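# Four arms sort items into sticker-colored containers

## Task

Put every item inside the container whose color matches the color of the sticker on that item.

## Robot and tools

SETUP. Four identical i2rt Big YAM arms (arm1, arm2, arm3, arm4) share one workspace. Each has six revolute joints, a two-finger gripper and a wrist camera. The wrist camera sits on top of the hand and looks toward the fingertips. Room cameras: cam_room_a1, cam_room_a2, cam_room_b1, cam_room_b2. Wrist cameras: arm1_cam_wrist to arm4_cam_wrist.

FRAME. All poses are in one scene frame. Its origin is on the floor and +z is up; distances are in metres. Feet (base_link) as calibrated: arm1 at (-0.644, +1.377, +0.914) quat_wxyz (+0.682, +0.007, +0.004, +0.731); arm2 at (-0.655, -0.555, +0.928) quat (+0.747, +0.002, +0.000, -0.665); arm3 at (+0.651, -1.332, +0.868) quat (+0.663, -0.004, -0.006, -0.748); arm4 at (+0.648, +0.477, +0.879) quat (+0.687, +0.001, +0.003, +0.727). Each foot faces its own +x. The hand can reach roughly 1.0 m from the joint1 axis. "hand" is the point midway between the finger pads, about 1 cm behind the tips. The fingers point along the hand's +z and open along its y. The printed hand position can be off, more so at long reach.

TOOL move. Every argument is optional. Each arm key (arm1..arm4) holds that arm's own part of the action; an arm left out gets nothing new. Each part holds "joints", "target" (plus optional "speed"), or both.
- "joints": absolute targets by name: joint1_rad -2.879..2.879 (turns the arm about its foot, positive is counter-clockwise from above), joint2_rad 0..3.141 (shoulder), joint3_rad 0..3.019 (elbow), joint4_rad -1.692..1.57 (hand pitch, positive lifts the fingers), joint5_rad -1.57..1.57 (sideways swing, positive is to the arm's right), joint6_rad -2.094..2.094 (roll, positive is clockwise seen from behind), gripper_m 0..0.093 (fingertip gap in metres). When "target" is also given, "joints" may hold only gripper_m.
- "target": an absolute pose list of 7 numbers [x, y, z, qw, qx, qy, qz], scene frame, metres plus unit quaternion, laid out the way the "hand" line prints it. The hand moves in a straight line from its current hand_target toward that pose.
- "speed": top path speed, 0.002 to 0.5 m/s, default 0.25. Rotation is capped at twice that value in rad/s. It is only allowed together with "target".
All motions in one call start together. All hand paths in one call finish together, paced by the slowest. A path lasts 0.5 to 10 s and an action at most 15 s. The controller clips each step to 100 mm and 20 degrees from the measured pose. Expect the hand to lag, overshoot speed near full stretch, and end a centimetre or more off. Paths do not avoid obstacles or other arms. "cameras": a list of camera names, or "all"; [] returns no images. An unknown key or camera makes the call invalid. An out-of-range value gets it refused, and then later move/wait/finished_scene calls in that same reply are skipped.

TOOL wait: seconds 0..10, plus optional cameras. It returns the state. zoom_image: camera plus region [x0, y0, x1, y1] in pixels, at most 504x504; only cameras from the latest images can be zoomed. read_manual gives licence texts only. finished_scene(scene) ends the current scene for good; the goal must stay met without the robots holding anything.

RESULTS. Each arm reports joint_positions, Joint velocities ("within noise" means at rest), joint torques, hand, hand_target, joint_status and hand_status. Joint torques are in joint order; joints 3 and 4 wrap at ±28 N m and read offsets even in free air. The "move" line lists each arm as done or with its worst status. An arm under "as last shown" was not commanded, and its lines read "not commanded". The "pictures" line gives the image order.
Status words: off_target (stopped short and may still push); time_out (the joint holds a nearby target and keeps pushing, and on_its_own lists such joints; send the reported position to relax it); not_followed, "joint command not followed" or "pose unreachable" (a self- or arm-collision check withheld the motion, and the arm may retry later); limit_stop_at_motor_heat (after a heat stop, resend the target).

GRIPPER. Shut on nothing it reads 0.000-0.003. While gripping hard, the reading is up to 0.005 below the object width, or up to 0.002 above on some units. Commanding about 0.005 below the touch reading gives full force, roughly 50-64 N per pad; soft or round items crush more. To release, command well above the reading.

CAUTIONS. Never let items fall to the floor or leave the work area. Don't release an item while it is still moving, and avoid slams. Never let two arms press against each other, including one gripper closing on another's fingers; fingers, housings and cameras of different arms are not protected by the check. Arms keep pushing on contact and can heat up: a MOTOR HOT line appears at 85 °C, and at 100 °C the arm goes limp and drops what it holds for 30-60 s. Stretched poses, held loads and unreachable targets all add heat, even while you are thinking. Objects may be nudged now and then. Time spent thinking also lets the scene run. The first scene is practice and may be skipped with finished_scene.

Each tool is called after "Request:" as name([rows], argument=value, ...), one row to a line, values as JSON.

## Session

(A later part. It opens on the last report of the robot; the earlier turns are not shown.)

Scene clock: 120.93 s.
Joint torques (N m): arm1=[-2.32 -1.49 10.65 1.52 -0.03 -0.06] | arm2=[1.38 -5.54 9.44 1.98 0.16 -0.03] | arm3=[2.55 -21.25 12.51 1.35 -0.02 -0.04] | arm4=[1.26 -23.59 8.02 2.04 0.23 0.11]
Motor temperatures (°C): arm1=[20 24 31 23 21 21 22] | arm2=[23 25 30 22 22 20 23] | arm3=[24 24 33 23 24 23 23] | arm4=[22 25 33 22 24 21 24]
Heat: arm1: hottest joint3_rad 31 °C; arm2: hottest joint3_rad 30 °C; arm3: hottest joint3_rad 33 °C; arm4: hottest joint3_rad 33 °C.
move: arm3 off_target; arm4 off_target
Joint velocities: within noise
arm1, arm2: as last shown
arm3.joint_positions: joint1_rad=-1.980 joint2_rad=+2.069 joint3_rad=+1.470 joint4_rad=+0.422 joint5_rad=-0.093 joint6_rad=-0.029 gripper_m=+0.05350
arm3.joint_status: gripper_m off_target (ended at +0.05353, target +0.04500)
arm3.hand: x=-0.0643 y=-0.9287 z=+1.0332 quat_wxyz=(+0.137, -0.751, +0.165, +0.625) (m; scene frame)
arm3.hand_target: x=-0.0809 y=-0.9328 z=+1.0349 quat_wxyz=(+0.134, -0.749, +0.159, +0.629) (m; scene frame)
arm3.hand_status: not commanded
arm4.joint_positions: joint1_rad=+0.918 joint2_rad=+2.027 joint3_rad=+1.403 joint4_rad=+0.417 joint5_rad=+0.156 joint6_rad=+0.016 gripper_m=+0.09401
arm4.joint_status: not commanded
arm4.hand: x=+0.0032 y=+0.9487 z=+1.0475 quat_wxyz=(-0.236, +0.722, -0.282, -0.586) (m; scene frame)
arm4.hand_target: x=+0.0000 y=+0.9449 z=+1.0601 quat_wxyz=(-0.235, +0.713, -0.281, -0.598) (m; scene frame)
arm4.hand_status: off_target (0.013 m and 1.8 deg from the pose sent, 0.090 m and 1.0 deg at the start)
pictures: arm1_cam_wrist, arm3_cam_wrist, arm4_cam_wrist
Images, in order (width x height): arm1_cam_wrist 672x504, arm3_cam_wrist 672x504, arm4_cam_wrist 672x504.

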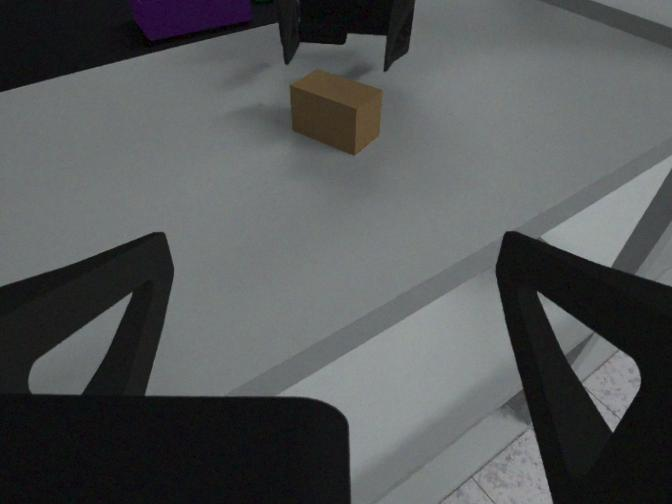

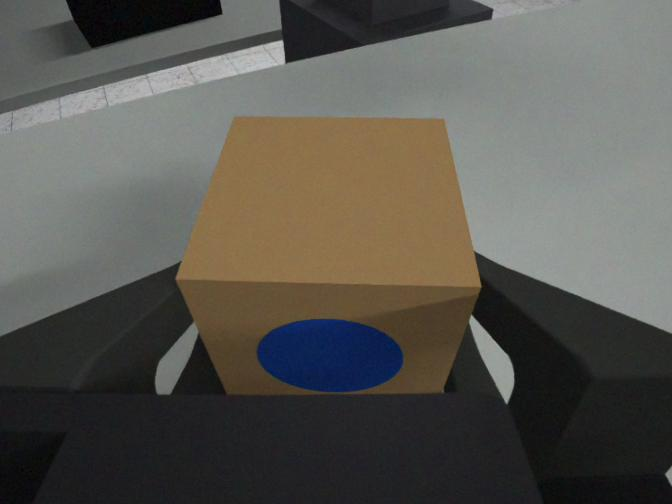

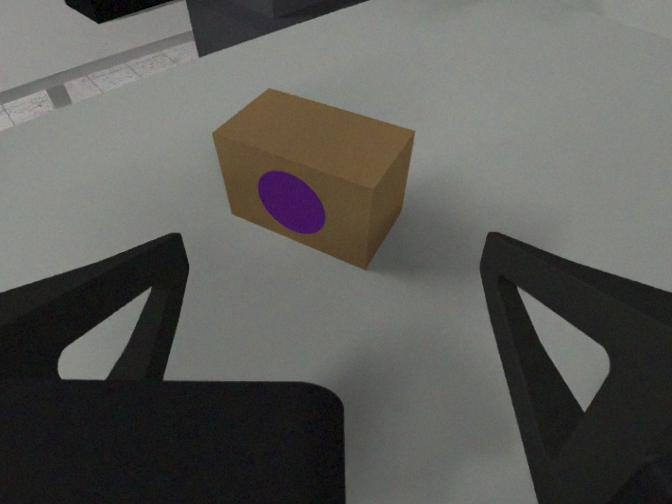

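Request:
move(arm3={"target":[-0.07,-0.932,1.10,0.1337,-0.749,0.159,0.629],"speed":0.2}, arm4={"target":[-0.02,0.885,1.06,0.378,-0.620,0.450,0.520],"speed":0.25}, cameras=["arm3_cam_wrist","arm4_cam_wrist"])

Request:
move(arm3={"target":[0.30,-1.105,1.17,0.165,-0.744,0.210,0.613],"speed":0.3}, cameras=["arm3_cam_wrist","arm4_cam_wrist"])

Scene clock: 131.73 s.
Joint torques (N m): arm1=[-2.37 -1.85 10.67 1.54 -0.05 -0.06] | arm2=[1.32 -5.6 9.44 2.02 0.16 -0.03] | arm3=[1.85 -24.7 12.88 1.69 -0.12 -0.06] | arm4=[0.73 -21.13 11.67 0.83 0.35 0.18]
Motor temperatures (°C): arm1=[20 24 31 23 21 21 21] | arm2=[23 25 30 22 22 20 23] | arm3=[24 25 33 23 24 23 24] | arm4=[22 26 33 22 24 21 24]
Heat: arm1: hottest joint3_rad 31 °C; arm2: hottest joint3_rad 30 °C; arm3: hottest joint3_rad 33 °C; arm4: hottest joint3_rad 33 °C.
move: arm3 off_target; arm4 off_target
Joint velocities: within noise
arm1, arm2: as last shown
arm3.joint_positions: joint1_rad=-1.980 joint2_rad=+2.003 joint3_rad=+1.476 joint4_rad=+0.297 joint5_rad=-0.099 joint6_rad=-0.029 gripper_m=+0.05350
arm3.joint_status: not commanded
arm3.hand: x=-0.0574 y=-0.9336 z=+1.0592 quat_wxyz=(+0.129, -0.767, +0.168, +0.606) (m; scene frame)
arm3.hand_target: x=-0.0679 y=-0.9333 z=+1.1002 quat_wxyz=(+0.134, -0.749, +0.159, +0.629) (m; scene frame)
arm3.hand_status: off_target (0.043 m and 3.6 deg from the pose sent, 0.067 m and 1.0 deg at the start)
arm4.joint_positions: joint1_rad=+1.137 joint2_rad=+2.049 joint3_rad=+1.481 joint4_rad=+0.297 joint5_rad=+0.857 joint6_rad=+0.183 gripper_m=+0.09402
arm4.joint_status: not commanded
arm4.hand: x=-0.0081 y=+0.8788 z=+1.0607 quat_wxyz=(-0.381, +0.626, -0.444, -0.516) (m; scene frame)
arm4.hand_target: x=-0.0193 y=+0.8846 z=+1.0600 quat_wxyz=(-0.378, +0.620, -0.450, -0.520) (m; scene frame)
arm4.hand_status: off_target (0.013 m and 1.1 deg from the pose sent, 0.069 m and 28.9 deg at the start)
pictures: arm3_cam_wrist, arm4_cam_wrist
Images, in order (width x height): arm3_cam_wrist 672x504, arm4_cam_wrist 672x504.

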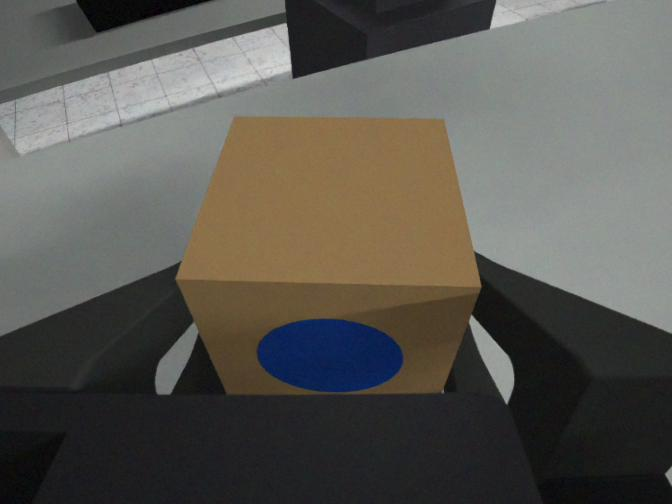

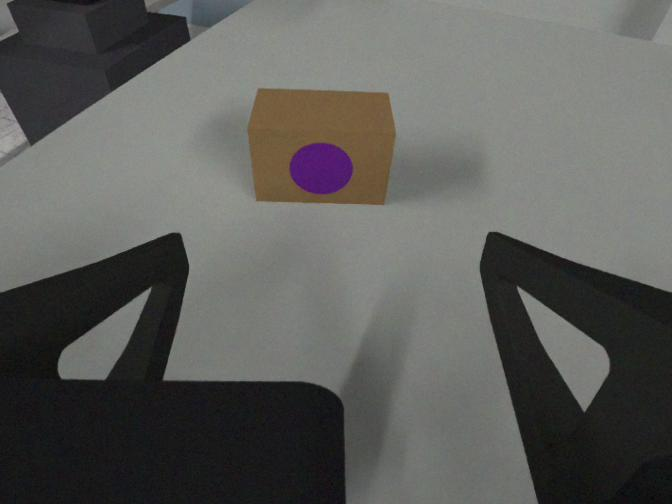

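Scene clock: 133.87 s.
Joint torques (N m): arm1=[-2.73 -1.73 10.48 1.32 -0.03 -0.04] | arm2=[1.32 -5.54 9.44 1.98 0.16 -0.04] | arm3=[0.26 -3.37 9.85 1.73 -0.1 0.01] | arm4=[0.79 -20.84 11.62 0.85 0.35 0.17]
Motor temperatures (°C): arm1=[20 24 31 23 21 21 21] | arm2=[23 25 30 22 22 20 23] | arm3=[24 25 33 23 24 23 24] | arm4=[22 26 34 22 24 21 24]
Heat: arm1: hottest joint3_rad 31 °C; arm2: hottest joint3_rad 30 °C; arm3: hottest joint3_rad 33 °C; arm4: hottest joint3_rad 34 °C.
move: arm3 done
Joint velocities: within noise
arm1, arm2, arm4: as last shown
arm3.joint_positions: joint1_rad=-2.016 joint2_rad=+0.785 joint3_rad=+0.539 joint4_rad=+0.068 joint5_rad=-0.037 joint6_rad=-0.014 gripper_m=+0.05350
arm3.joint_status: not commanded
arm3.hand: x=+0.2977 y=-1.1100 z=+1.1738 quat_wxyz=(+0.165, -0.743, +0.202, +0.617) (m; scene frame)
arm3.hand_target: x=+0.3001 y=-1.1051 z=+1.1699 quat_wxyz=(+0.165, -0.744, +0.210, +0.613) (m; scene frame)
arm3.hand_status: done (0.007 m and 1.0 deg from the pose sent, 0.412 m and 6.9 deg at the start)
arm4.joint_positions: joint1_rad=+1.137 joint2_rad=+2.049 joint3_rad=+1.481 joint4_rad=+0.297 joint5_rad=+0.857 joint6_rad=+0.184 gripper_m=+0.09402
arm4.hand: x=-0.0081 y=+0.8788 z=+1.0607 quat_wxyz=(-0.380, +0.626, -0.444, -0.517) (m; scene frame)
pictures: arm3_cam_wrist, arm4_cam_wrist
Images, in order (width x height): arm3_cam_wrist 672x504, arm4_cam_wrist 672x504.

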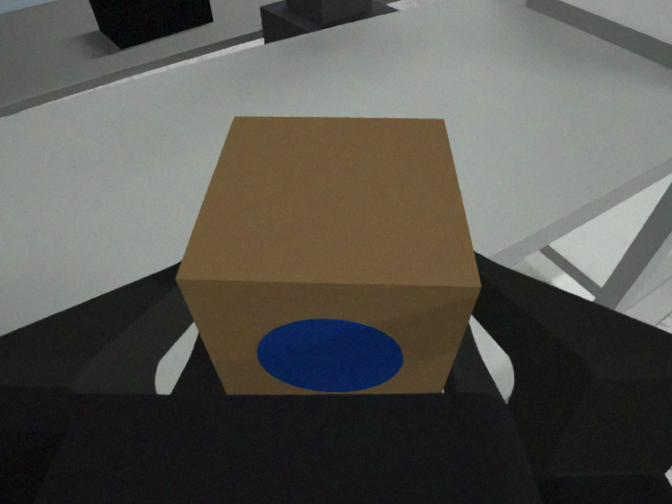

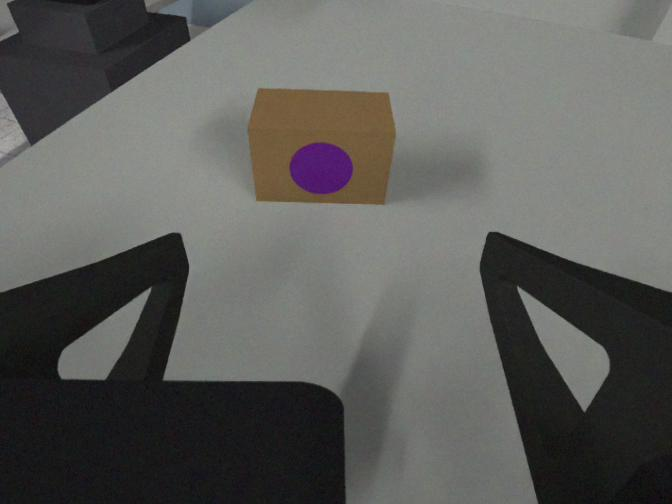

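Request:
move(arm4={"target":[-0.062,0.992,1.035,0.378,-0.620,0.450,0.520],"speed":0.12}, cameras=["arm4_cam_wrist"])

Request:
move(arm4={"joints":{"gripper_m":0.058}}, arm3={"joints":{"joint2_rad":0.534,"joint3_rad":1.1,"joint4_rad":-0.8,"joint5_rad":0,"joint6_rad":0}}, cameras=["arm4_cam_wrist"])

Request:
move(arm3={"joints":{"joint1_rad":0.906,"joint4_rad":-1.2}}, cameras=["arm3_cam_wrist"])

Request:
move(arm3={"target":[1.12,-1.79,1.0,0,0,1,0],"speed":0.4}, cameras=["arm3_cam_wrist","cam_room_a1"])

Scene clock: 145.57 s.
Joint torques (N m): arm1=[-2.43 -2.02 10.67 1.37 -0.01 -0.06] | arm2=[1.44 -5.6 9.44 1.99 0.16 -0.03] | arm3=[0.26 -3.25 9.84 1.69 -0.08 0.02] | arm4=[0.91 -24.76 12.59 0.91 0.12 -0.1]
Motor temperatures (°C): arm1=[20 24 32 23 21 21 21] | arm2=[23 25 30 22 22 20 23] | arm3=[24 25 33 23 24 23 24] | arm4=[22 25 35 22 24 21 24]
Heat: arm1: hottest joint3_rad 32 °C; arm2: hottest joint3_rad 30 °C; arm3: hottest joint3_rad 33 °C; arm4: hottest joint3_rad 35 °C.
move: arm4 off_target
Joint velocities: within noise
arm1, arm2, arm3: as last shown
arm2.hand_target: x=-0.2842 y=-0.7730 z=+1.1401 quat_wxyz=(-0.616, -0.203, -0.743, +0.168) (m; scene frame)
arm3.hand: x=+0.2977 y=-1.1101 z=+1.1738 quat_wxyz=(+0.165, -0.743, +0.202, +0.617) (m; scene frame)
arm3.hand_target: x=+0.3000 y=-1.1051 z=+1.1699 quat_wxyz=(+0.165, -0.744, +0.210, +0.613) (m; scene frame)
arm4.joint_positions: joint1_rad=+1.025 joint2_rad=+2.281 joint3_rad=+1.819 joint4_rad=+0.214 joint5_rad=+0.754 joint6_rad=+0.171 gripper_m=+0.09402
arm4.joint_status: not commanded
arm4.hand: x=-0.0510 y=+0.9843 z=+1.0351 quat_wxyz=(-0.375, +0.620, -0.454, -0.519) (m; scene frame)
arm4.hand_target: x=-0.0610 y=+0.9913 z=+1.0351 quat_wxyz=(-0.378, +0.620, -0.450, -0.520) (m; scene frame)
arm4.hand_status: off_target (0.013 m and 0.5 deg from the pose sent, 0.128 m and 1.1 deg at the start)
pictures: arm4_cam_wrist
Images, in order (width x height): arm4_cam_wrist 672x504.

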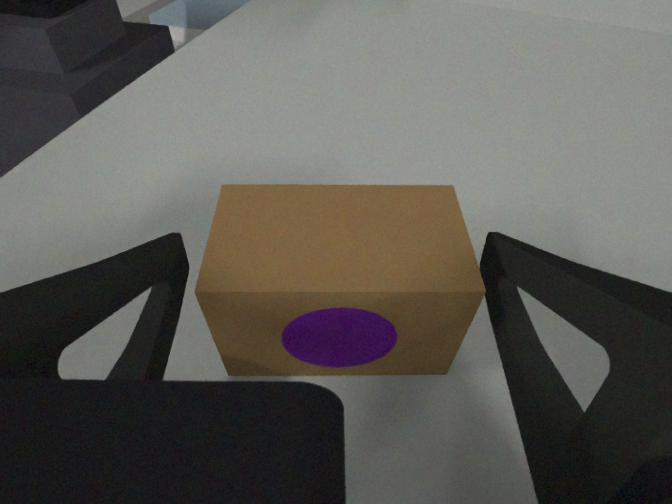

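Scene clock: 147.00 s.
Joint torques (N m): arm1=[-3.02 -1.26 10.62 1.55 -0.02 -0.04] | arm2=[1.38 -5.48 9.44 2.02 0.16 -0.04] | arm3=[0.32 0.79 12.25 1.74 0.11 0.02] | arm4=[0.91 -25 12.52 0.88 0.11 -0.09]
Motor temperatures (°C): arm1=[20 24 32 23 21 21 21] | arm2=[23 25 30 22 22 20 23] | arm3=[24 25 33 23 24 23 24] | arm4=[22 25 36 22 24 21 24]
Heat: arm1: hottest joint3_rad 32 °C; arm2: hottest joint3_rad 30 °C; arm3: hottest joint3_rad 33 °C; arm4: hottest joint3_rad 36 °C.
move: arm3 done; arm4 off_target
Joint velocities: within noise
arm1, arm2: as last shown
arm3.joint_positions: joint1_rad=-2.017 joint2_rad=+0.534 joint3_rad=+1.065 joint4_rad=-0.796 joint5_rad=-0.003 joint6_rad=-0.007 gripper_m=+0.05350
arm3.joint_status: all done
arm3.hand: x=+0.3997 y=-1.1651 z=+1.3757 quat_wxyz=(+0.166, -0.765, +0.223, +0.581) (m; scene frame)
arm3.hand_target: x=+0.4065 y=-1.1638 z=+1.3947 quat_wxyz=(+0.172, -0.753, +0.229, +0.592) (m; scene frame)
arm3.hand_status: not commanded
arm4.joint_positions: joint1_rad=+1.025 joint2_rad=+2.281 joint3_rad=+1.820 joint4_rad=+0.214 joint5_rad=+0.754 joint6_rad=+0.170 gripper_m=+0.06922
arm4.joint_status: gripper_m off_target (ended at +0.06925, target +0.05800)
arm4.hand: x=-0.0511 y=+0.9844 z=+1.0355 quat_wxyz=(-0.375, +0.620, -0.453, -0.519) (m; scene frame)
arm4.hand_target: x=-0.0610 y=+0.9914 z=+1.0353 quat_wxyz=(-0.378, +0.620, -0.450, -0.520) (m; scene frame)
arm4.hand_status: not commanded
pictures: arm4_cam_wrist
Images, in order (width x height): arm4_cam_wrist 672x504.

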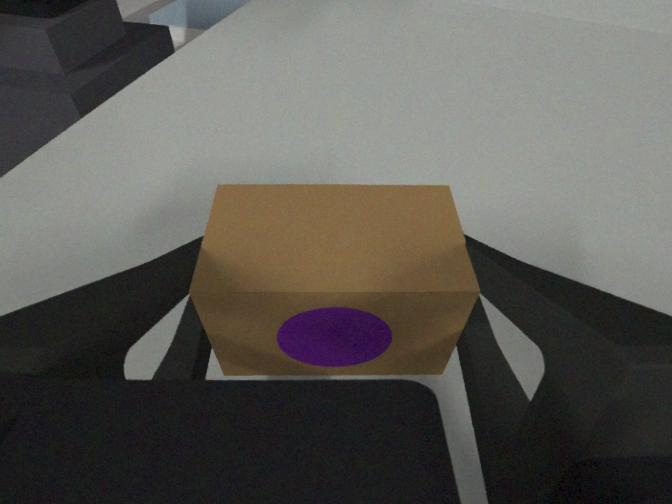

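Scene clock: 149.33 s.
Joint torques (N m): arm1=[-2.67 -1.32 10.58 1.31 -0.05 -0.03] | arm2=[1.32 -5.66 9.42 2 0.15 -0.04] | arm3=[2.02 1.32 11.92 1.37 0.11 0.01] | arm4=[1.14 -24.88 12.55 0.85 0.13 -0.08]
Motor temperatures (°C): arm1=[20 24 32 23 21 21 21] | arm2=[23 25 30 22 22 20 23] | arm3=[24 24 33 23 24 23 24] | arm4=[22 26 36 22 24 21 25]
Heat: arm1: hottest joint3_rad 32 °C; arm2: hottest joint3_rad 30 °C; arm3: hottest joint3_rad 33 °C; arm4: hottest joint3_rad 36 °C.
move: arm3 done
Joint velocities: within noise
arm1.joint_positions: joint1_rad=-2.247 joint2_rad=+0.994 joint3_rad=+0.379 joint4_rad=+0.454 joint5_rad=-0.009 joint6_rad=+0.015 gripper_m=+0.09297
arm1.joint_status: not commanded
arm1.hand: x=-0.2891 y=+1.1339 z=+1.1329 quat_wxyz=(-0.615, -0.230, -0.731, +0.187) (m; scene frame)
arm1.hand_target: x=-0.2902 y=+1.1300 z=+1.1298 quat_wxyz=(-0.609, -0.231, -0.735, +0.190) (m; scene frame)
arm1.hand_status: not commanded
arm2.joint_positions: joint1_rad=+0.922 joint2_rad=+1.024 joint3_rad=+0.387 joint4_rad=+0.483 joint5_rad=+0.005 joint6_rad=+0.009 gripper_m=+0.09293
arm2.joint_status: not commanded
arm2.hand: x=-0.2830 y=-0.7767 z=+1.1524 quat_wxyz=(-0.628, -0.206, -0.731, +0.169) (m; scene frame)
arm2.hand_target: x=-0.2842 y=-0.7730 z=+1.1401 quat_wxyz=(-0.616, -0.203, -0.743, +0.168) (m; scene frame)
arm2.hand_status: not commanded
arm3.joint_positions: joint1_rad=+0.896 joint2_rad=+0.534 joint3_rad=+1.065 joint4_rad=-1.196 joint5_rad=-0.002 joint6_rad=-0.006 gripper_m=+0.05360
arm3.joint_status: all done
arm3.hand: x=+0.8276 y=-1.5069 z=+1.2938 quat_wxyz=(-0.406, -0.343, -0.828, +0.175) (m; scene frame)
arm3.hand_target: x=+0.8274 y=-1.5033 z=+1.3112 quat_wxyz=(-0.420, -0.339, -0.823, +0.178) (m; scene frame)
arm3.hand_status: not commanded
arm4: as last shown
pictures: arm3_cam_wrist
Images, in order (width x height): arm3_cam_wrist 672x504.

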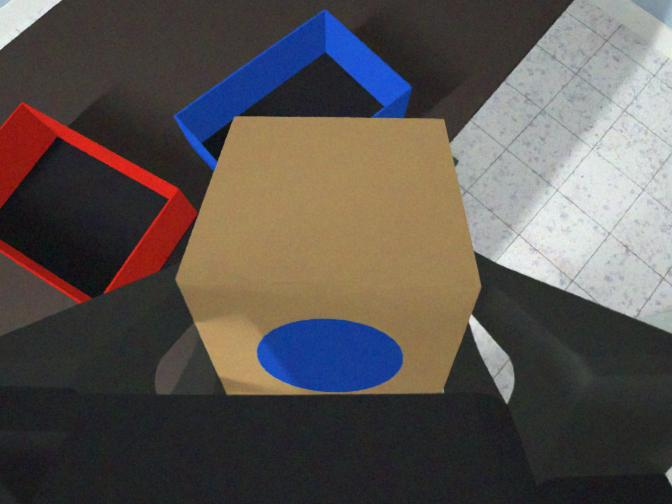

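Scene clock: 151.80 s.
Joint torques (N m): arm1=[-2.73 -1.73 10.43 1.5 -0.07 -0.06] | arm2=[1.44 -5.71 9.47 1.98 0.15 -0.04] | arm3=[1.85 -25.23 13.03 -0.64 0.05 -0.13] | arm4=[0.26 -24.88 12.59 1.06 0.11 -0.06]
Motor temperatures (°C): arm1=[20 24 32 23 21 21 21] | arm2=[23 25 30 22 22 20 23] | arm3=[24 24 33 23 24 23 24] | arm4=[22 26 36 22 24 21 25]
Heat: arm1: hottest joint3_rad 32 °C; arm2: hottest joint3_rad 30 °C; arm3: hottest joint3_rad 33 °C; arm4: hottest joint3_rad 36 °C.
move: arm3 off_target
Joint velocities: within noise
arm1, arm2, arm4: as last shown
arm3.joint_positions: joint1_rad=+0.904 joint2_rad=+2.138 joint3_rad=+1.954 joint4_rad=-1.454 joint5_rad=-0.011 joint6_rad=-0.769 gripper_m=+0.05360
arm3.joint_status: not commanded
arm3.hand: x=+1.1043 y=-1.7840 z=+0.9726 quat_wxyz=(+0.019, -0.010, -1.000, -0.021) (m; scene frame)
arm3.hand_target: x=+1.1190 y=-1.7890 z=+1.0001 quat_wxyz=(+0.000, +0.000, -1.000, +0.000) (m; scene frame)
arm3.hand_status: off_target (0.032 m and 3.4 deg from the pose sent, 0.502 m and 68.1 deg at the start)
pictures: arm3_cam_wrist, cam_room_a1
Images, in order (width x height): arm3_cam_wrist 672x504, cam_room_a1 672x504.

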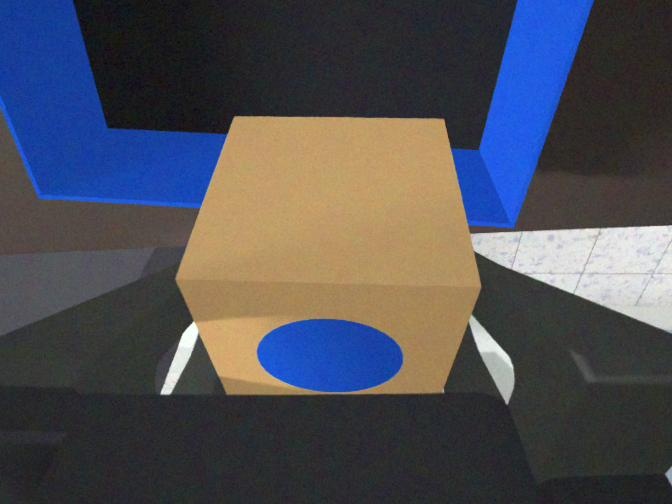

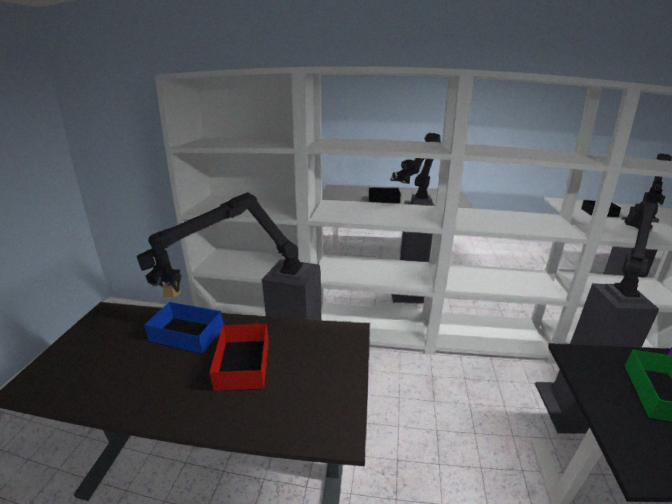

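Request:
move(arm3={"target":[1.175,-1.765,1.0,0,0,1,0],"speed":0.25}, arm4={"target":[-0.045,0.965,1.12,0.378,-0.620,0.450,0.520],"speed":0.2}, cameras=["arm3_cam_wrist","cam_room_a1","arm4_cam_wrist"])

Request:
move(arm4={"target":[0.30,0.735,1.17,0.191,-0.733,0.234,0.609],"speed":0.3}, cameras=[])

Request:
move(arm4={"joints":{"joint2_rad":0.534,"joint3_rad":1.1,"joint4_rad":-0.8,"joint5_rad":0,"joint6_rad":0}}, cameras=["arm4_cam_wrist"])

Request:
move(arm4={"joints":{"joint1_rad":-1.1,"joint4_rad":-1.2}}, cameras=["arm4_cam_wrist","arm3_cam_wrist"])

Scene clock: 162.60 s.
Joint torques (N m): arm1=[-2.2 -1.61 10.61 1.48 -0.04 -0.07] | arm2=[1.26 -5.6 9.44 2.02 0.15 -0.04] | arm3=[0.56 -24.23 13.15 -0.5 0.01 0.03] | arm4=[1.2 -26.46 9.43 0.91 0.32 -0.05]
Motor temperatures (°C): arm1=[20 24 32 23 21 21 21] | arm2=[23 25 30 22 22 20 23] | arm3=[24 25 33 23 24 23 24] | arm4=[22 27 38 22 24 21 25]
Heat: arm1: hottest joint3_rad 32 °C; arm2: hottest joint3_rad 30 °C; arm3: hottest joint3_rad 33 °C; arm4: hottest joint3_rad 38 °C.
move: arm3 off_target; arm4 done
Joint velocities: within noise
arm1, arm2: as last shown
arm3.joint_positions: joint1_rad=+1.001 joint2_rad=+2.195 joint3_rad=+2.093 joint4_rad=-1.511 joint5_rad=-0.011 joint6_rad=-0.703 gripper_m=+0.05360
arm3.joint_status: not commanded
arm3.hand: x=+1.1666 y=-1.7541 z=+0.9873 quat_wxyz=(+0.012, +0.006, -1.000, -0.011) (m; scene frame)
arm3.hand_target: x=+1.1743 y=-1.7645 z=+1.0002 quat_wxyz=(+0.000, +0.000, -1.000, +0.000) (m; scene frame)
arm3.hand_status: off_target (0.019 m and 2.0 deg from the pose sent, 0.078 m and 3.4 deg at the start)
arm4.joint_positions: joint1_rad=+1.040 joint2_rad=+2.151 joint3_rad=+1.817 joint4_rad=+0.097 joint5_rad=+0.770 joint6_rad=+0.170 gripper_m=+0.06922
arm4.joint_status: not commanded
arm4.hand: x=-0.0427 y=+0.9682 z=+1.1190 quat_wxyz=(-0.376, +0.617, -0.453, -0.523) (m; scene frame)
arm4.hand_target: x=-0.0450 y=+0.9650 z=+1.1200 quat_wxyz=(-0.378, +0.620, -0.450, -0.520) (m; scene frame)
arm4.hand_status: done (0.004 m and 0.6 deg from the pose sent, 0.087 m and 0.5 deg at the start)
pictures: arm3_cam_wrist, arm4_cam_wrist, cam_room_a1
Images, in order (width x height): arm3_cam_wrist 672x504, arm4_cam_wrist 672x504, cam_room_a1 672x504.

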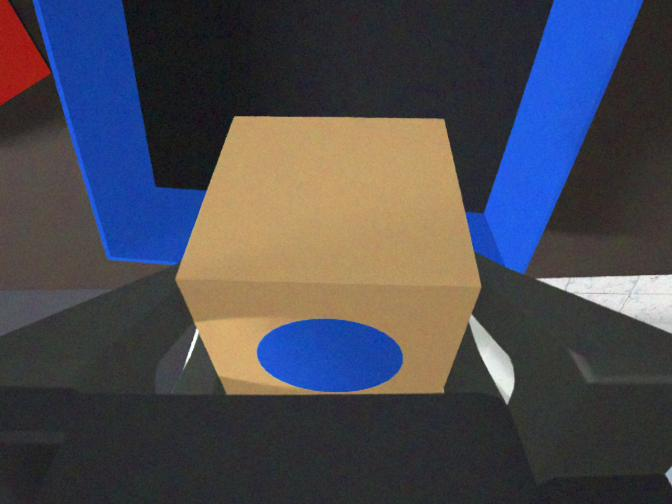

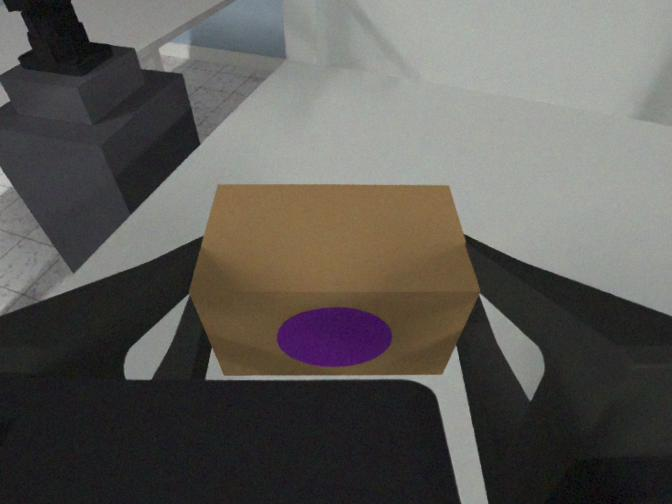

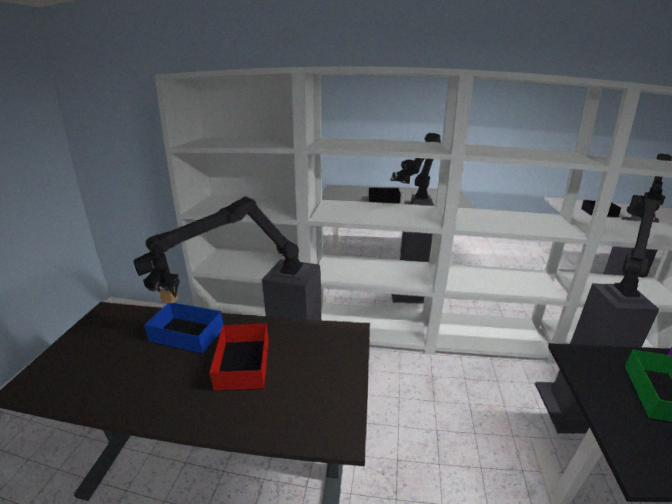

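Scene clock: 164.70 s.
Joint torques (N m): arm1=[-2.2 -1.73 10.55 1.4 -0.03 -0.05] | arm2=[1.44 -5.6 9.43 2 0.16 -0.03] | arm3=[0.79 -24.12 13.16 -0.51 0.02 0.01] | arm4=[0.44 -3.78 9.76 1.06 -0.08 -0.09]
Motor temperatures (°C): arm1=[20 24 32 23 21 21 21] | arm2=[23 25 30 22 22 20 23] | arm3=[24 25 33 23 24 23 24] | arm4=[22 27 37 22 24 21 25]
Heat: arm1: hottest joint3_rad 32 °C; arm2: hottest joint3_rad 30 °C; arm3: hottest joint3_rad 33 °C; arm4: hottest joint3_rad 37 °C.
move: arm4 done
Joint velocities: within noise
arm1, arm2, arm3: as last shown
arm3.joint_positions: joint1_rad=+1.001 joint2_rad=+2.195 joint3_rad=+2.093 joint4_rad=-1.511 joint5_rad=-0.011 joint6_rad=-0.702 gripper_m=+0.05360
arm4.joint_positions: joint1_rad=+0.874 joint2_rad=+0.867 joint3_rad=+0.526 joint4_rad=+0.168 joint5_rad=-0.027 joint6_rad=+0.008 gripper_m=+0.06921
arm4.joint_status: not commanded
arm4.hand: x=+0.3014 y=+0.7327 z=+1.1729 quat_wxyz=(-0.189, +0.727, -0.237, -0.616) (m; scene frame)
arm4.hand_target: x=+0.3000 y=+0.7349 z=+1.1699 quat_wxyz=(-0.191, +0.733, -0.234, -0.609) (m; scene frame)
arm4.hand_status: done (0.004 m and 1.1 deg from the pose sent, 0.418 m and 37.0 deg at the start)
pictures: none
No camera images: "cameras" was empty.

Scene clock: 166.17 s.
Joint torques (N m): arm1=[-2.73 -1.49 10.65 1.55 -0.01 -0.04] | arm2=[1.44 -5.54 9.44 1.98 0.15 -0.03] | arm3=[0.73 -24.23 13.2 -0.5 0.02 0.03] | arm4=[0.5 0.85 9.69 1.03 0.2 -0.03]
Motor temperatures (°C): arm1=[20 24 32 23 21 21 21] | arm2=[23 25 30 22 22 20 23] | arm3=[24 25 34 23 24 23 24] | arm4=[22 27 37 22 24 21 25]
Heat: arm1: hottest joint3_rad 32 °C; arm2: hottest joint3_rad 30 °C; arm3: hottest joint3_rad 34 °C; arm4: hottest joint3_rad 37 °C.
move: arm4 done
Joint velocities: within noise
arm1, arm2, arm3: as last shown
arm4.joint_positions: joint1_rad=+0.874 joint2_rad=+0.534 joint3_rad=+1.086 joint4_rad=-0.790 joint5_rad=-0.003 joint6_rad=+0.008 gripper_m=+0.06921
arm4.joint_status: all done
arm4.hand: x=+0.4141 y=+0.6553 z=+1.4036 quat_wxyz=(-0.189, +0.744, -0.251, -0.589) (m; scene frame)
arm4.hand_target: x=+0.4172 y=+0.6550 z=+1.4092 quat_wxyz=(-0.194, +0.743, -0.250, -0.589) (m; scene frame)
arm4.hand_status: not commanded
pictures: arm4_cam_wrist
Images, in order (width x height): arm4_cam_wrist 672x504.

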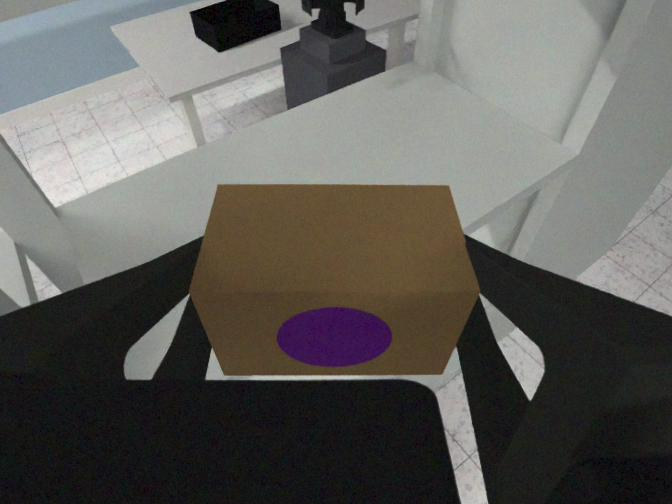

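Scene clock: 168.13 s.
Joint torques (N m): arm1=[-2.37 -1.55 10.58 1.51 -0.04 -0.05] | arm2=[1.26 -5.66 9.46 2.03 0.15 -0.04] | arm3=[0.73 -24.12 13.22 -0.49 0.02 0.03] | arm4=[0.56 1.44 9.4 0.83 0.06 -0.06]
Motor temperatures (°C): arm1=[20 24 32 23 21 21 21] | arm2=[23 25 30 22 22 20 23] | arm3=[24 25 34 23 24 23 24] | arm4=[22 27 37 22 24 21 25]
Heat: arm1: hottest joint3_rad 32 °C; arm2: hottest joint3_rad 30 °C; arm3: hottest joint3_rad 34 °C; arm4: hottest joint3_rad 37 °C.
move: arm4 done
Joint velocities: within noise
arm1, arm2, arm3: as last shown
arm4.joint_positions: joint1_rad=-1.097 joint2_rad=+0.534 joint3_rad=+1.086 joint4_rad=-1.188 joint5_rad=+0.001 joint6_rad=+0.008 gripper_m=+0.06924
arm4.joint_status: all done
arm4.hand: x=+0.8690 y=+0.6066 z=+1.3137 quat_wxyz=(-0.432, +0.231, -0.864, -0.118) (m; scene frame)
arm4.hand_target: x=+0.8671 y=+0.6046 z=+1.3186 quat_wxyz=(-0.434, +0.233, -0.863, -0.117) (m; scene frame)
arm4.hand_status: not commanded
pictures: arm3_cam_wrist, arm4_cam_wrist
Images, in order (width x height): arm3_cam_wrist 672x504, arm4_cam_wrist 672x504.

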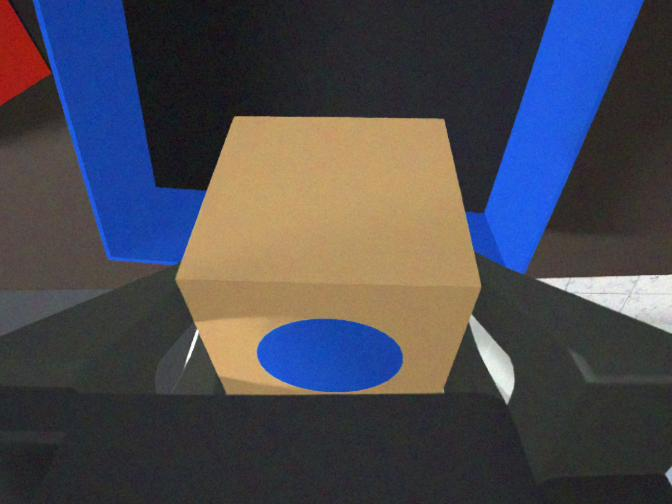

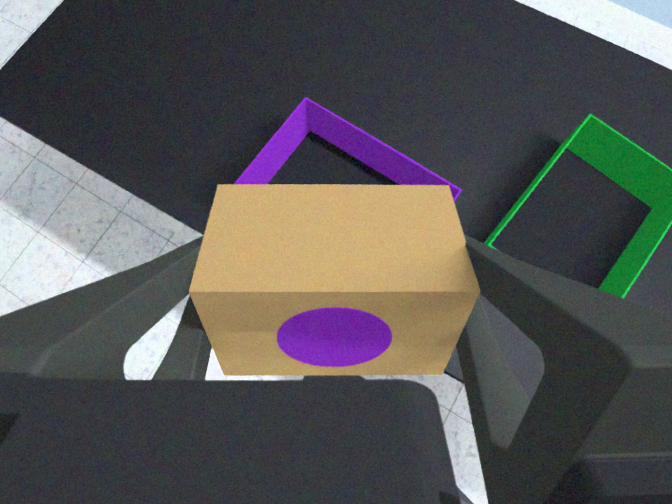

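Request:
move(arm3={"target":[1.170,-1.762,0.83,0,0,1,0],"speed":0.25}, arm4={"target":[1.11,0.735,1.0,0,0,1,0],"speed":0.4}, cameras=["arm3_cam_wrist","arm4_cam_wrist"])

Scene clock: 174.77 s.
Joint torques (N m): arm1=[-3.08 -1.38 10.58 1.74 -0.07 -0.04] | arm2=[1.26 -5.48 9.47 1.99 0.16 -0.04] | arm3=[0.73 -24.94 8.03 0.31 0.02 0.02] | arm4=[0.91 -19.78 11.08 -0.47 0 0.18]
Motor temperatures (°C): arm1=[20 24 32 23 21 21 21] | arm2=[23 25 30 22 22 20 23] | arm3=[24 26 34 23 24 23 24] | arm4=[22 26 36 22 24 21 26]
Heat: arm1: hottest joint3_rad 32 °C; arm2: hottest joint3_rad 30 °C; arm3: hottest joint3_rad 34 °C; arm4: hottest joint3_rad 36 °C.
move: arm3 done; arm4 off_target
Joint velocities: within noise
arm1, arm2: as last shown
arm3.joint_positions: joint1_rad=+1.001 joint2_rad=+2.312 joint3_rad=+1.888 joint4_rad=-1.159 joint5_rad=-0.011 joint6_rad=-0.701 gripper_m=+0.05360
arm3.joint_status: not commanded
arm3.hand: x=+1.1708 y=-1.7595 z=+0.8349 quat_wxyz=(+0.000, +0.005, -1.000, -0.001) (m; scene frame)
arm3.hand_target: x=+1.1699 y=-1.7620 z=+0.8301 quat_wxyz=(+0.000, +0.000, -1.000, +0.000) (m; scene frame)
arm3.hand_status: done (0.006 m and 0.6 deg from the pose sent, 0.158 m and 2.0 deg at the start)
arm4.joint_positions: joint1_rad=-1.112 joint2_rad=+1.778 joint3_rad=+1.404 joint4_rad=-1.237 joint5_rad=+0.002 joint6_rad=+0.495 gripper_m=+0.06923
arm4.joint_status: not commanded
arm4.hand: x=+1.0941 y=+0.7292 z=+0.9780 quat_wxyz=(+0.019, +0.010, -1.000, +0.013) (m; scene frame)
arm4.hand_target: x=+1.1092 y=+0.7344 z=+1.0001 quat_wxyz=(+0.000, +0.000, -1.000, +0.000) (m; scene frame)
arm4.hand_status: off_target (0.028 m and 2.9 deg from the pose sent, 0.416 m and 60.5 deg at the start)
pictures: arm3_cam_wrist, arm4_cam_wrist
Images, in order (width x height): arm3_cam_wrist 672x504, arm4_cam_wrist 672x504.

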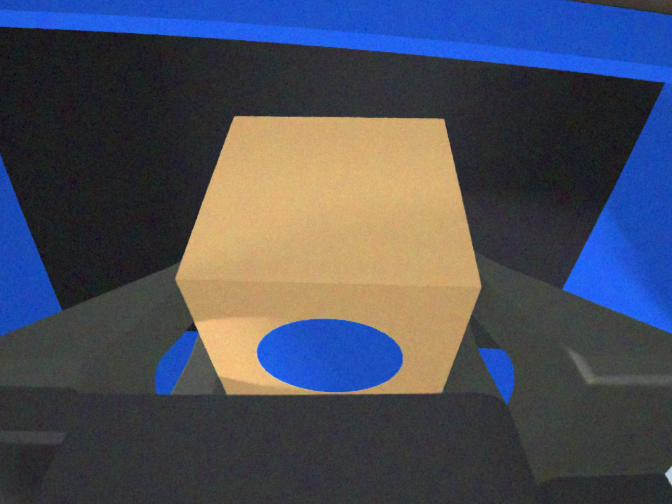

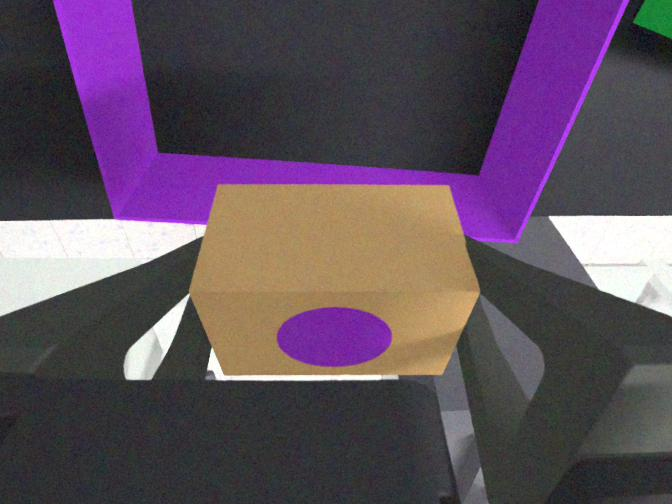

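Request:
move(arm3={"target":[1.175,-1.762,0.77,0,0,1,0],"speed":0.2}, arm4={"target":[1.145,0.736,0.84,0,0,1,0],"speed":0.25}, cameras=["arm3_cam_wrist","arm4_cam_wrist"])

Request:
move(arm3={"target":[1.175,-1.762,0.735,0,0,1,0],"speed":0.06}, arm4={"target":[1.145,0.736,0.77,0,0,1,0],"speed":0.12}, cameras=["arm3_cam_wrist","arm4_cam_wrist"])

Scene clock: 181.13 s.
Joint torques (N m): arm1=[-2.32 -1.55 10.61 1.35 -0.07 -0.02] | arm2=[1.26 -5.6 9.44 1.95 0.15 -0.04] | arm3=[1.2 -25.41 7.69 0.35 0.01 0.03] | arm4=[0.03 -21.36 7.46 0.38 0.01 -0.09]
Motor temperatures (°C): arm1=[20 24 32 23 21 21 21] | arm2=[23 25 30 22 22 20 23] | arm3=[24 26 33 23 24 23 24] | arm4=[22 26 37 22 24 21 26]
Heat: arm1: hottest joint3_rad 32 °C; arm2: hottest joint3_rad 30 °C; arm3: hottest joint3_rad 33 °C; arm4: hottest joint3_rad 37 °C.
move: arm3 done; arm4 off_target
Joint velocities: within noise
arm1, arm2: as last shown
arm3.joint_positions: joint1_rad=+1.001 joint2_rad=+2.403 joint3_rad=+1.885 joint4_rad=-1.065 joint5_rad=-0.011 joint6_rad=-0.696 gripper_m=+0.05360
arm3.joint_status: not commanded
arm3.hand: x=+1.1733 y=-1.7624 z=+0.7740 quat_wxyz=(+0.001, +0.003, -1.000, -0.002) (m; scene frame)
arm3.hand_target: x=+1.1749 y=-1.7620 z=+0.7700 quat_wxyz=(+0.000, +0.000, -1.000, +0.000) (m; scene frame)
arm3.hand_status: done (0.004 m and 0.4 deg from the pose sent, 0.065 m and 0.6 deg at the start)
arm4.joint_positions: joint1_rad=-1.140 joint2_rad=+2.040 joint3_rad=+1.384 joint4_rad=-0.936 joint5_rad=+0.002 joint6_rad=+0.493 gripper_m=+0.06923
arm4.joint_status: not commanded
arm4.hand: x=+1.1351 y=+0.7345 z=+0.8350 quat_wxyz=(+0.011, -0.003, -1.000, +0.008) (m; scene frame)
arm4.hand_target: x=+1.1449 y=+0.7360 z=+0.8402 quat_wxyz=(+0.000, +0.000, -1.000, +0.000) (m; scene frame)
arm4.hand_status: off_target (0.011 m and 1.6 deg from the pose sent, 0.147 m and 2.9 deg at the start)
pictures: arm3_cam_wrist, arm4_cam_wrist
Images, in order (width x height): arm3_cam_wrist 672x504, arm4_cam_wrist 672x504.

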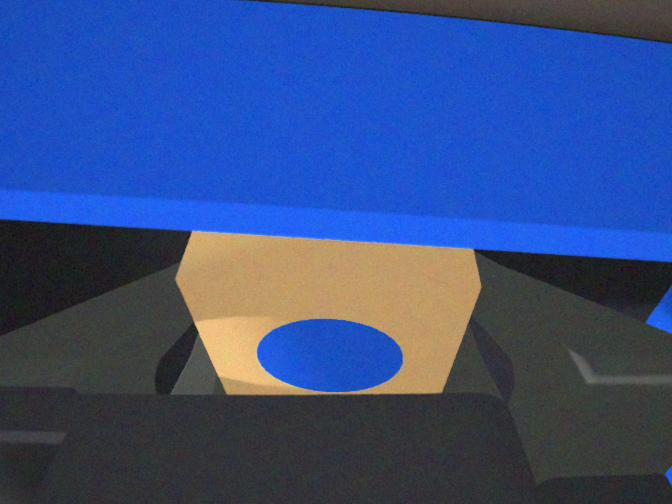

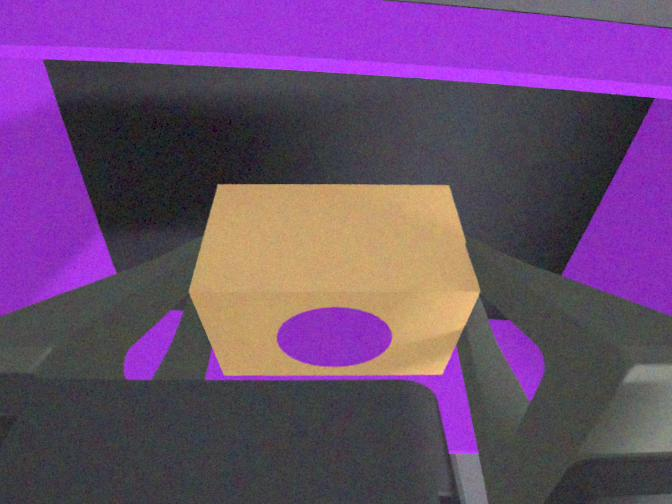

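Scene clock: 182.37 s.
Joint torques (N m): arm1=[-2.32 -1.79 10.52 1.26 -0.06 -0.07] | arm2=[1.38 -5.48 9.46 1.99 0.15 -0.04] | arm3=[1.14 -22.12 7.1 1.14 0.01 0.03] | arm4=[0.32 -20.42 6.28 0.31 0.02 -0.06]
Motor temperatures (°C): arm1=[20 24 32 23 21 21 21] | arm2=[23 25 30 22 22 20 23] | arm3=[24 26 33 23 24 23 24] | arm4=[22 26 37 22 24 21 26]
Heat: arm1: hottest joint3_rad 32 °C; arm2: hottest joint3_rad 30 °C; arm3: hottest joint3_rad 33 °C; arm4: hottest joint3_rad 37 °C.
move: arm3 off_target; arm4 done
Joint velocities: within noise
arm1.joint_positions: joint1_rad=-2.247 joint2_rad=+0.994 joint3_rad=+0.379 joint4_rad=+0.454 joint5_rad=-0.009 joint6_rad=+0.015 gripper_m=+0.09297
arm1.joint_status: not commanded
arm1.hand: x=-0.2891 y=+1.1339 z=+1.1329 quat_wxyz=(-0.615, -0.230, -0.731, +0.187) (m; scene frame)
arm1.hand_target: x=-0.2902 y=+1.1300 z=+1.1298 quat_wxyz=(-0.609, -0.231, -0.735, +0.190) (m; scene frame)
arm1.hand_status: not commanded
arm2.joint_positions: joint1_rad=+0.922 joint2_rad=+1.024 joint3_rad=+0.387 joint4_rad=+0.483 joint5_rad=+0.005 joint6_rad=+0.009 gripper_m=+0.09293
arm2.joint_status: not commanded
arm2.hand: x=-0.2830 y=-0.7767 z=+1.1524 quat_wxyz=(-0.628, -0.206, -0.731, +0.169) (m; scene frame)
arm2.hand_target: x=-0.2842 y=-0.7730 z=+1.1401 quat_wxyz=(-0.616, -0.203, -0.743, +0.168) (m; scene frame)
arm2.hand_status: not commanded
arm3.joint_positions: joint1_rad=+1.001 joint2_rad=+2.414 joint3_rad=+1.885 joint4_rad=-1.028 joint5_rad=-0.011 joint6_rad=-0.695 gripper_m=+0.05359
arm3.joint_status: not commanded
arm3.hand: x=+1.1785 y=-1.7667 z=+0.7670 quat_wxyz=(-0.009, +0.003, -1.000, +0.007) (m; scene frame)
arm3.hand_target: x=+1.1739 y=-1.7612 z=+0.7360 quat_wxyz=(+0.000, +0.000, -1.000, +0.000) (m; scene frame)
arm3.hand_status: off_target (0.033 m and 1.4 deg from the pose sent, 0.039 m and 0.4 deg at the start)
arm4.joint_positions: joint1_rad=-1.140 joint2_rad=+2.145 joint3_rad=+1.372 joint4_rad=-0.798 joint5_rad=+0.002 joint6_rad=+0.493 gripper_m=+0.06923
arm4.joint_status: not commanded
arm4.hand: x=+1.1409 y=+0.7375 z=+0.7751 quat_wxyz=(+0.002, -0.003, -1.000, +0.003) (m; scene frame)
arm4.hand_target: x=+1.1448 y=+0.7360 z=+0.7700 quat_wxyz=(+0.000, +0.000, -1.000, +0.000) (m; scene frame)
arm4.hand_status: done (0.007 m and 0.5 deg from the pose sent, 0.066 m and 1.6 deg at the start)
pictures: arm3_cam_wrist, arm4_cam_wrist
Images, in order (width x height): arm3_cam_wrist 672x504, arm4_cam_wrist 672x504.

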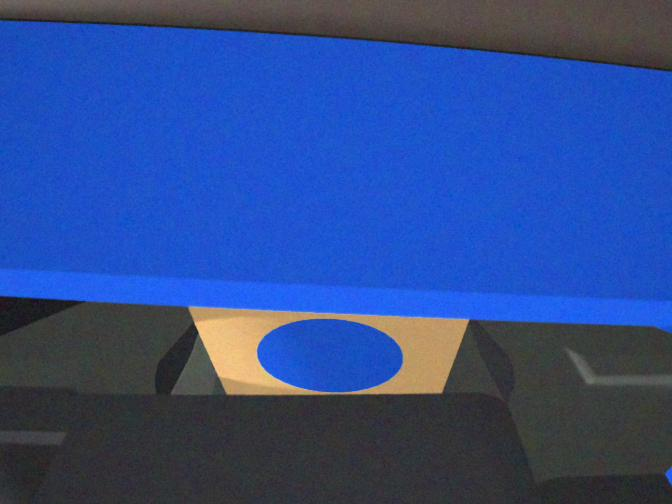

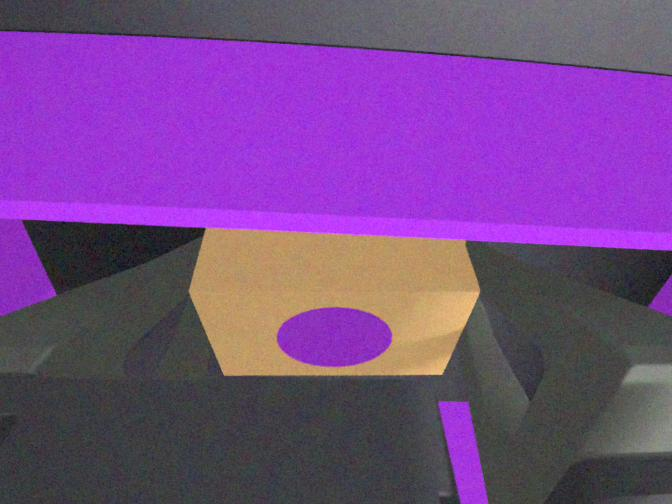

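Request:
move(arm3={"joints":{"gripper_m":0.085}}, arm4={"target":[1.145,0.734,0.735,0,0,1,0],"speed":0.06}, cameras=["arm3_cam_wrist","arm4_cam_wrist"])

Request:
move(arm3={"target":[1.165,-1.76,0.98,0,0,1,0],"speed":0.25}, arm4={"target":[1.145,0.734,0.71,0,0,1,0],"speed":0.06}, cameras=["arm3_cam_wrist","arm4_cam_wrist"])

Scene clock: 191.87 s.
Joint torques (N m): arm1=[-2.67 -1.73 10.66 1.4 -0.05 -0.07] | arm2=[1.38 -5.6 9.48 1.99 0.15 -0.05] | arm3=[1.26 -24.53 6.95 0.36 0.03 0.02] | arm4=[0.26 -19.6 5.9 0.64 0.02 -0.07]
Motor temperatures (°C): arm1=[20 24 32 23 21 21 21] | arm2=[23 25 30 22 22 20 23] | arm3=[24 26 32 23 24 23 24] | arm4=[22 26 35 22 24 21 26]
Heat: arm1: hottest joint3_rad 32 °C; arm2: hottest joint3_rad 30 °C; arm3: hottest joint3_rad 32 °C; arm4: hottest joint3_rad 35 °C.
move: arm3 done; arm4 off_target
Joint velocities: within noise
arm1, arm2: as last shown
arm3.joint_positions: joint1_rad=+1.001 joint2_rad=+2.442 joint3_rad=+1.885 joint4_rad=-1.010 joint5_rad=-0.011 joint6_rad=-0.695 gripper_m=+0.08496
arm3.joint_status: all done
arm3.hand: x=+1.1765 y=-1.7654 z=+0.7484 quat_wxyz=(-0.005, +0.002, -1.000, +0.004) (m; scene frame)
arm3.hand_target: x=+1.1739 y=-1.7612 z=+0.7360 quat_wxyz=(+0.000, +0.000, -1.000, +0.000) (m; scene frame)
arm3.hand_status: not commanded
arm4.joint_positions: joint1_rad=-1.141 joint2_rad=+2.191 joint3_rad=+1.372 joint4_rad=-0.735 joint5_rad=+0.002 joint6_rad=+0.491 gripper_m=+0.06924
arm4.joint_status: not commanded
arm4.hand: x=+1.1447 y=+0.7388 z=+0.7504 quat_wxyz=(-0.006, -0.003, -1.000, -0.001) (m; scene frame)
arm4.hand_target: x=+1.1446 y=+0.7340 z=+0.7354 quat_wxyz=(+0.000, +0.000, -1.000, +0.000) (m; scene frame)
arm4.hand_status: off_target (0.016 m and 0.7 deg from the pose sent, 0.041 m and 0.5 deg at the start)
pictures: arm3_cam_wrist, arm4_cam_wrist
Images, in order (width x height): arm3_cam_wrist 672x504, arm4_cam_wrist 672x504.

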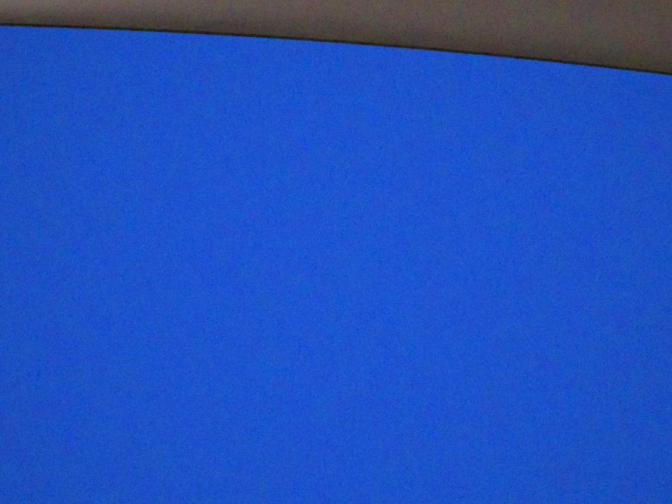

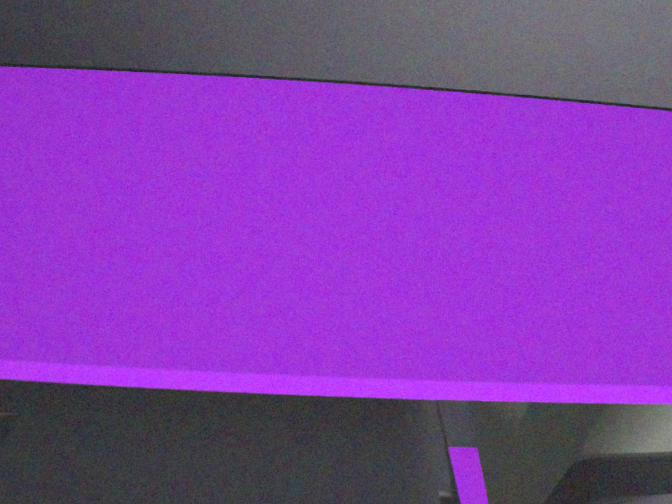

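Scene clock: 193.57 s.
Joint torques (N m): arm1=[-2.73 -1.79 10.52 1.44 -0.05 -0.09] | arm2=[1.26 -5.54 9.43 1.99 0.16 -0.04] | arm3=[0.5 -25.05 12.27 -0.5 0.04 -0.08] | arm4=[-0.38 -16.79 5.59 1.81 0.02 -0.09]
Motor temperatures (°C): arm1=[20 24 32 23 21 21 21] | arm2=[23 24 30 22 22 20 23] | arm3=[24 26 32 23 24 23 24] | arm4=[22 26 34 22 24 21 26]
Heat: arm1: hottest joint3_rad 32 °C; arm2: hottest joint3_rad 30 °C; arm3: hottest joint3_rad 32 °C; arm4: hottest joint3_rad 34 °C.
move: arm3 off_target; arm4 off_target
Joint velocities: within noise
arm1, arm2: as last shown
arm3.joint_positions: joint1_rad=+1.001 joint2_rad=+2.178 joint3_rad=+1.998 joint4_rad=-1.437 joint5_rad=-0.011 joint6_rad=-0.695 gripper_m=+0.08496
arm3.joint_status: not commanded
arm3.hand: x=+1.1592 y=-1.7483 z=+0.9627 quat_wxyz=(+0.014, +0.002, -1.000, -0.012) (m; scene frame)
arm3.hand_target: x=+1.1643 y=-1.7595 z=+0.9801 quat_wxyz=(+0.000, +0.000, -1.000, +0.000) (m; scene frame)
arm3.hand_status: off_target (0.022 m and 2.1 deg from the pose sent, 0.232 m and 0.8 deg at the start)
arm4.joint_positions: joint1_rad=-1.141 joint2_rad=+2.191 joint3_rad=+1.372 joint4_rad=-0.732 joint5_rad=+0.002 joint6_rad=+0.491 gripper_m=+0.06924
arm4.joint_status: not commanded
arm4.hand: x=+1.1454 y=+0.7391 z=+0.7502 quat_wxyz=(-0.007, -0.003, -1.000, -0.002) (m; scene frame)
arm4.hand_target: x=+1.1425 y=+0.7330 z=+0.7124 quat_wxyz=(+0.000, +0.000, -1.000, +0.000) (m; scene frame)
arm4.hand_status: off_target (0.040 m and 0.9 deg from the pose sent, 0.041 m and 0.7 deg at the start)
pictures: arm3_cam_wrist, arm4_cam_wrist
Images, in order (width x height): arm3_cam_wrist 672x504, arm4_cam_wrist 672x504.

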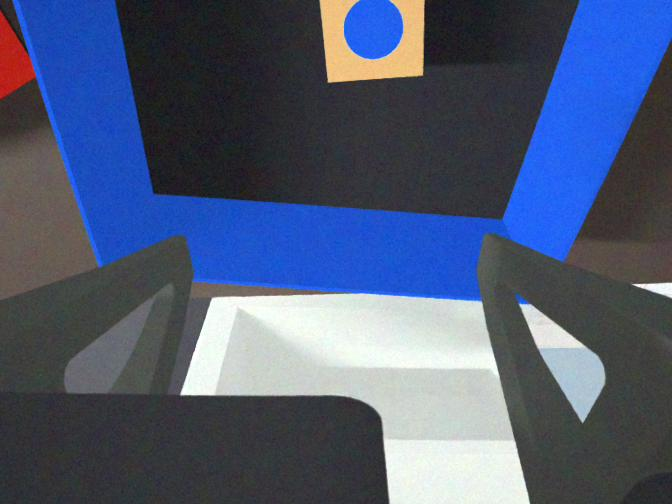

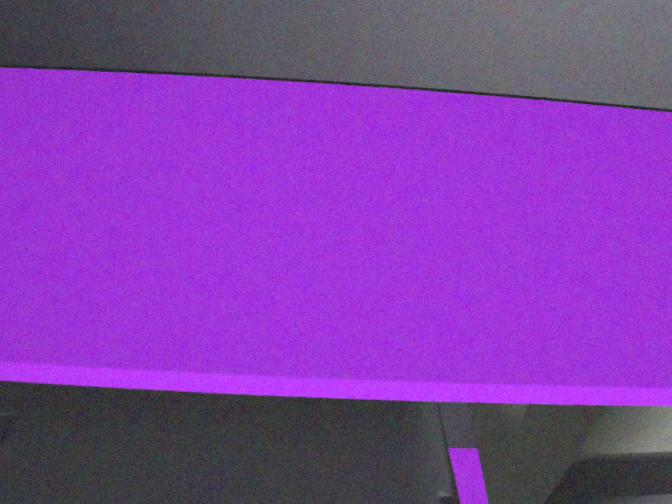

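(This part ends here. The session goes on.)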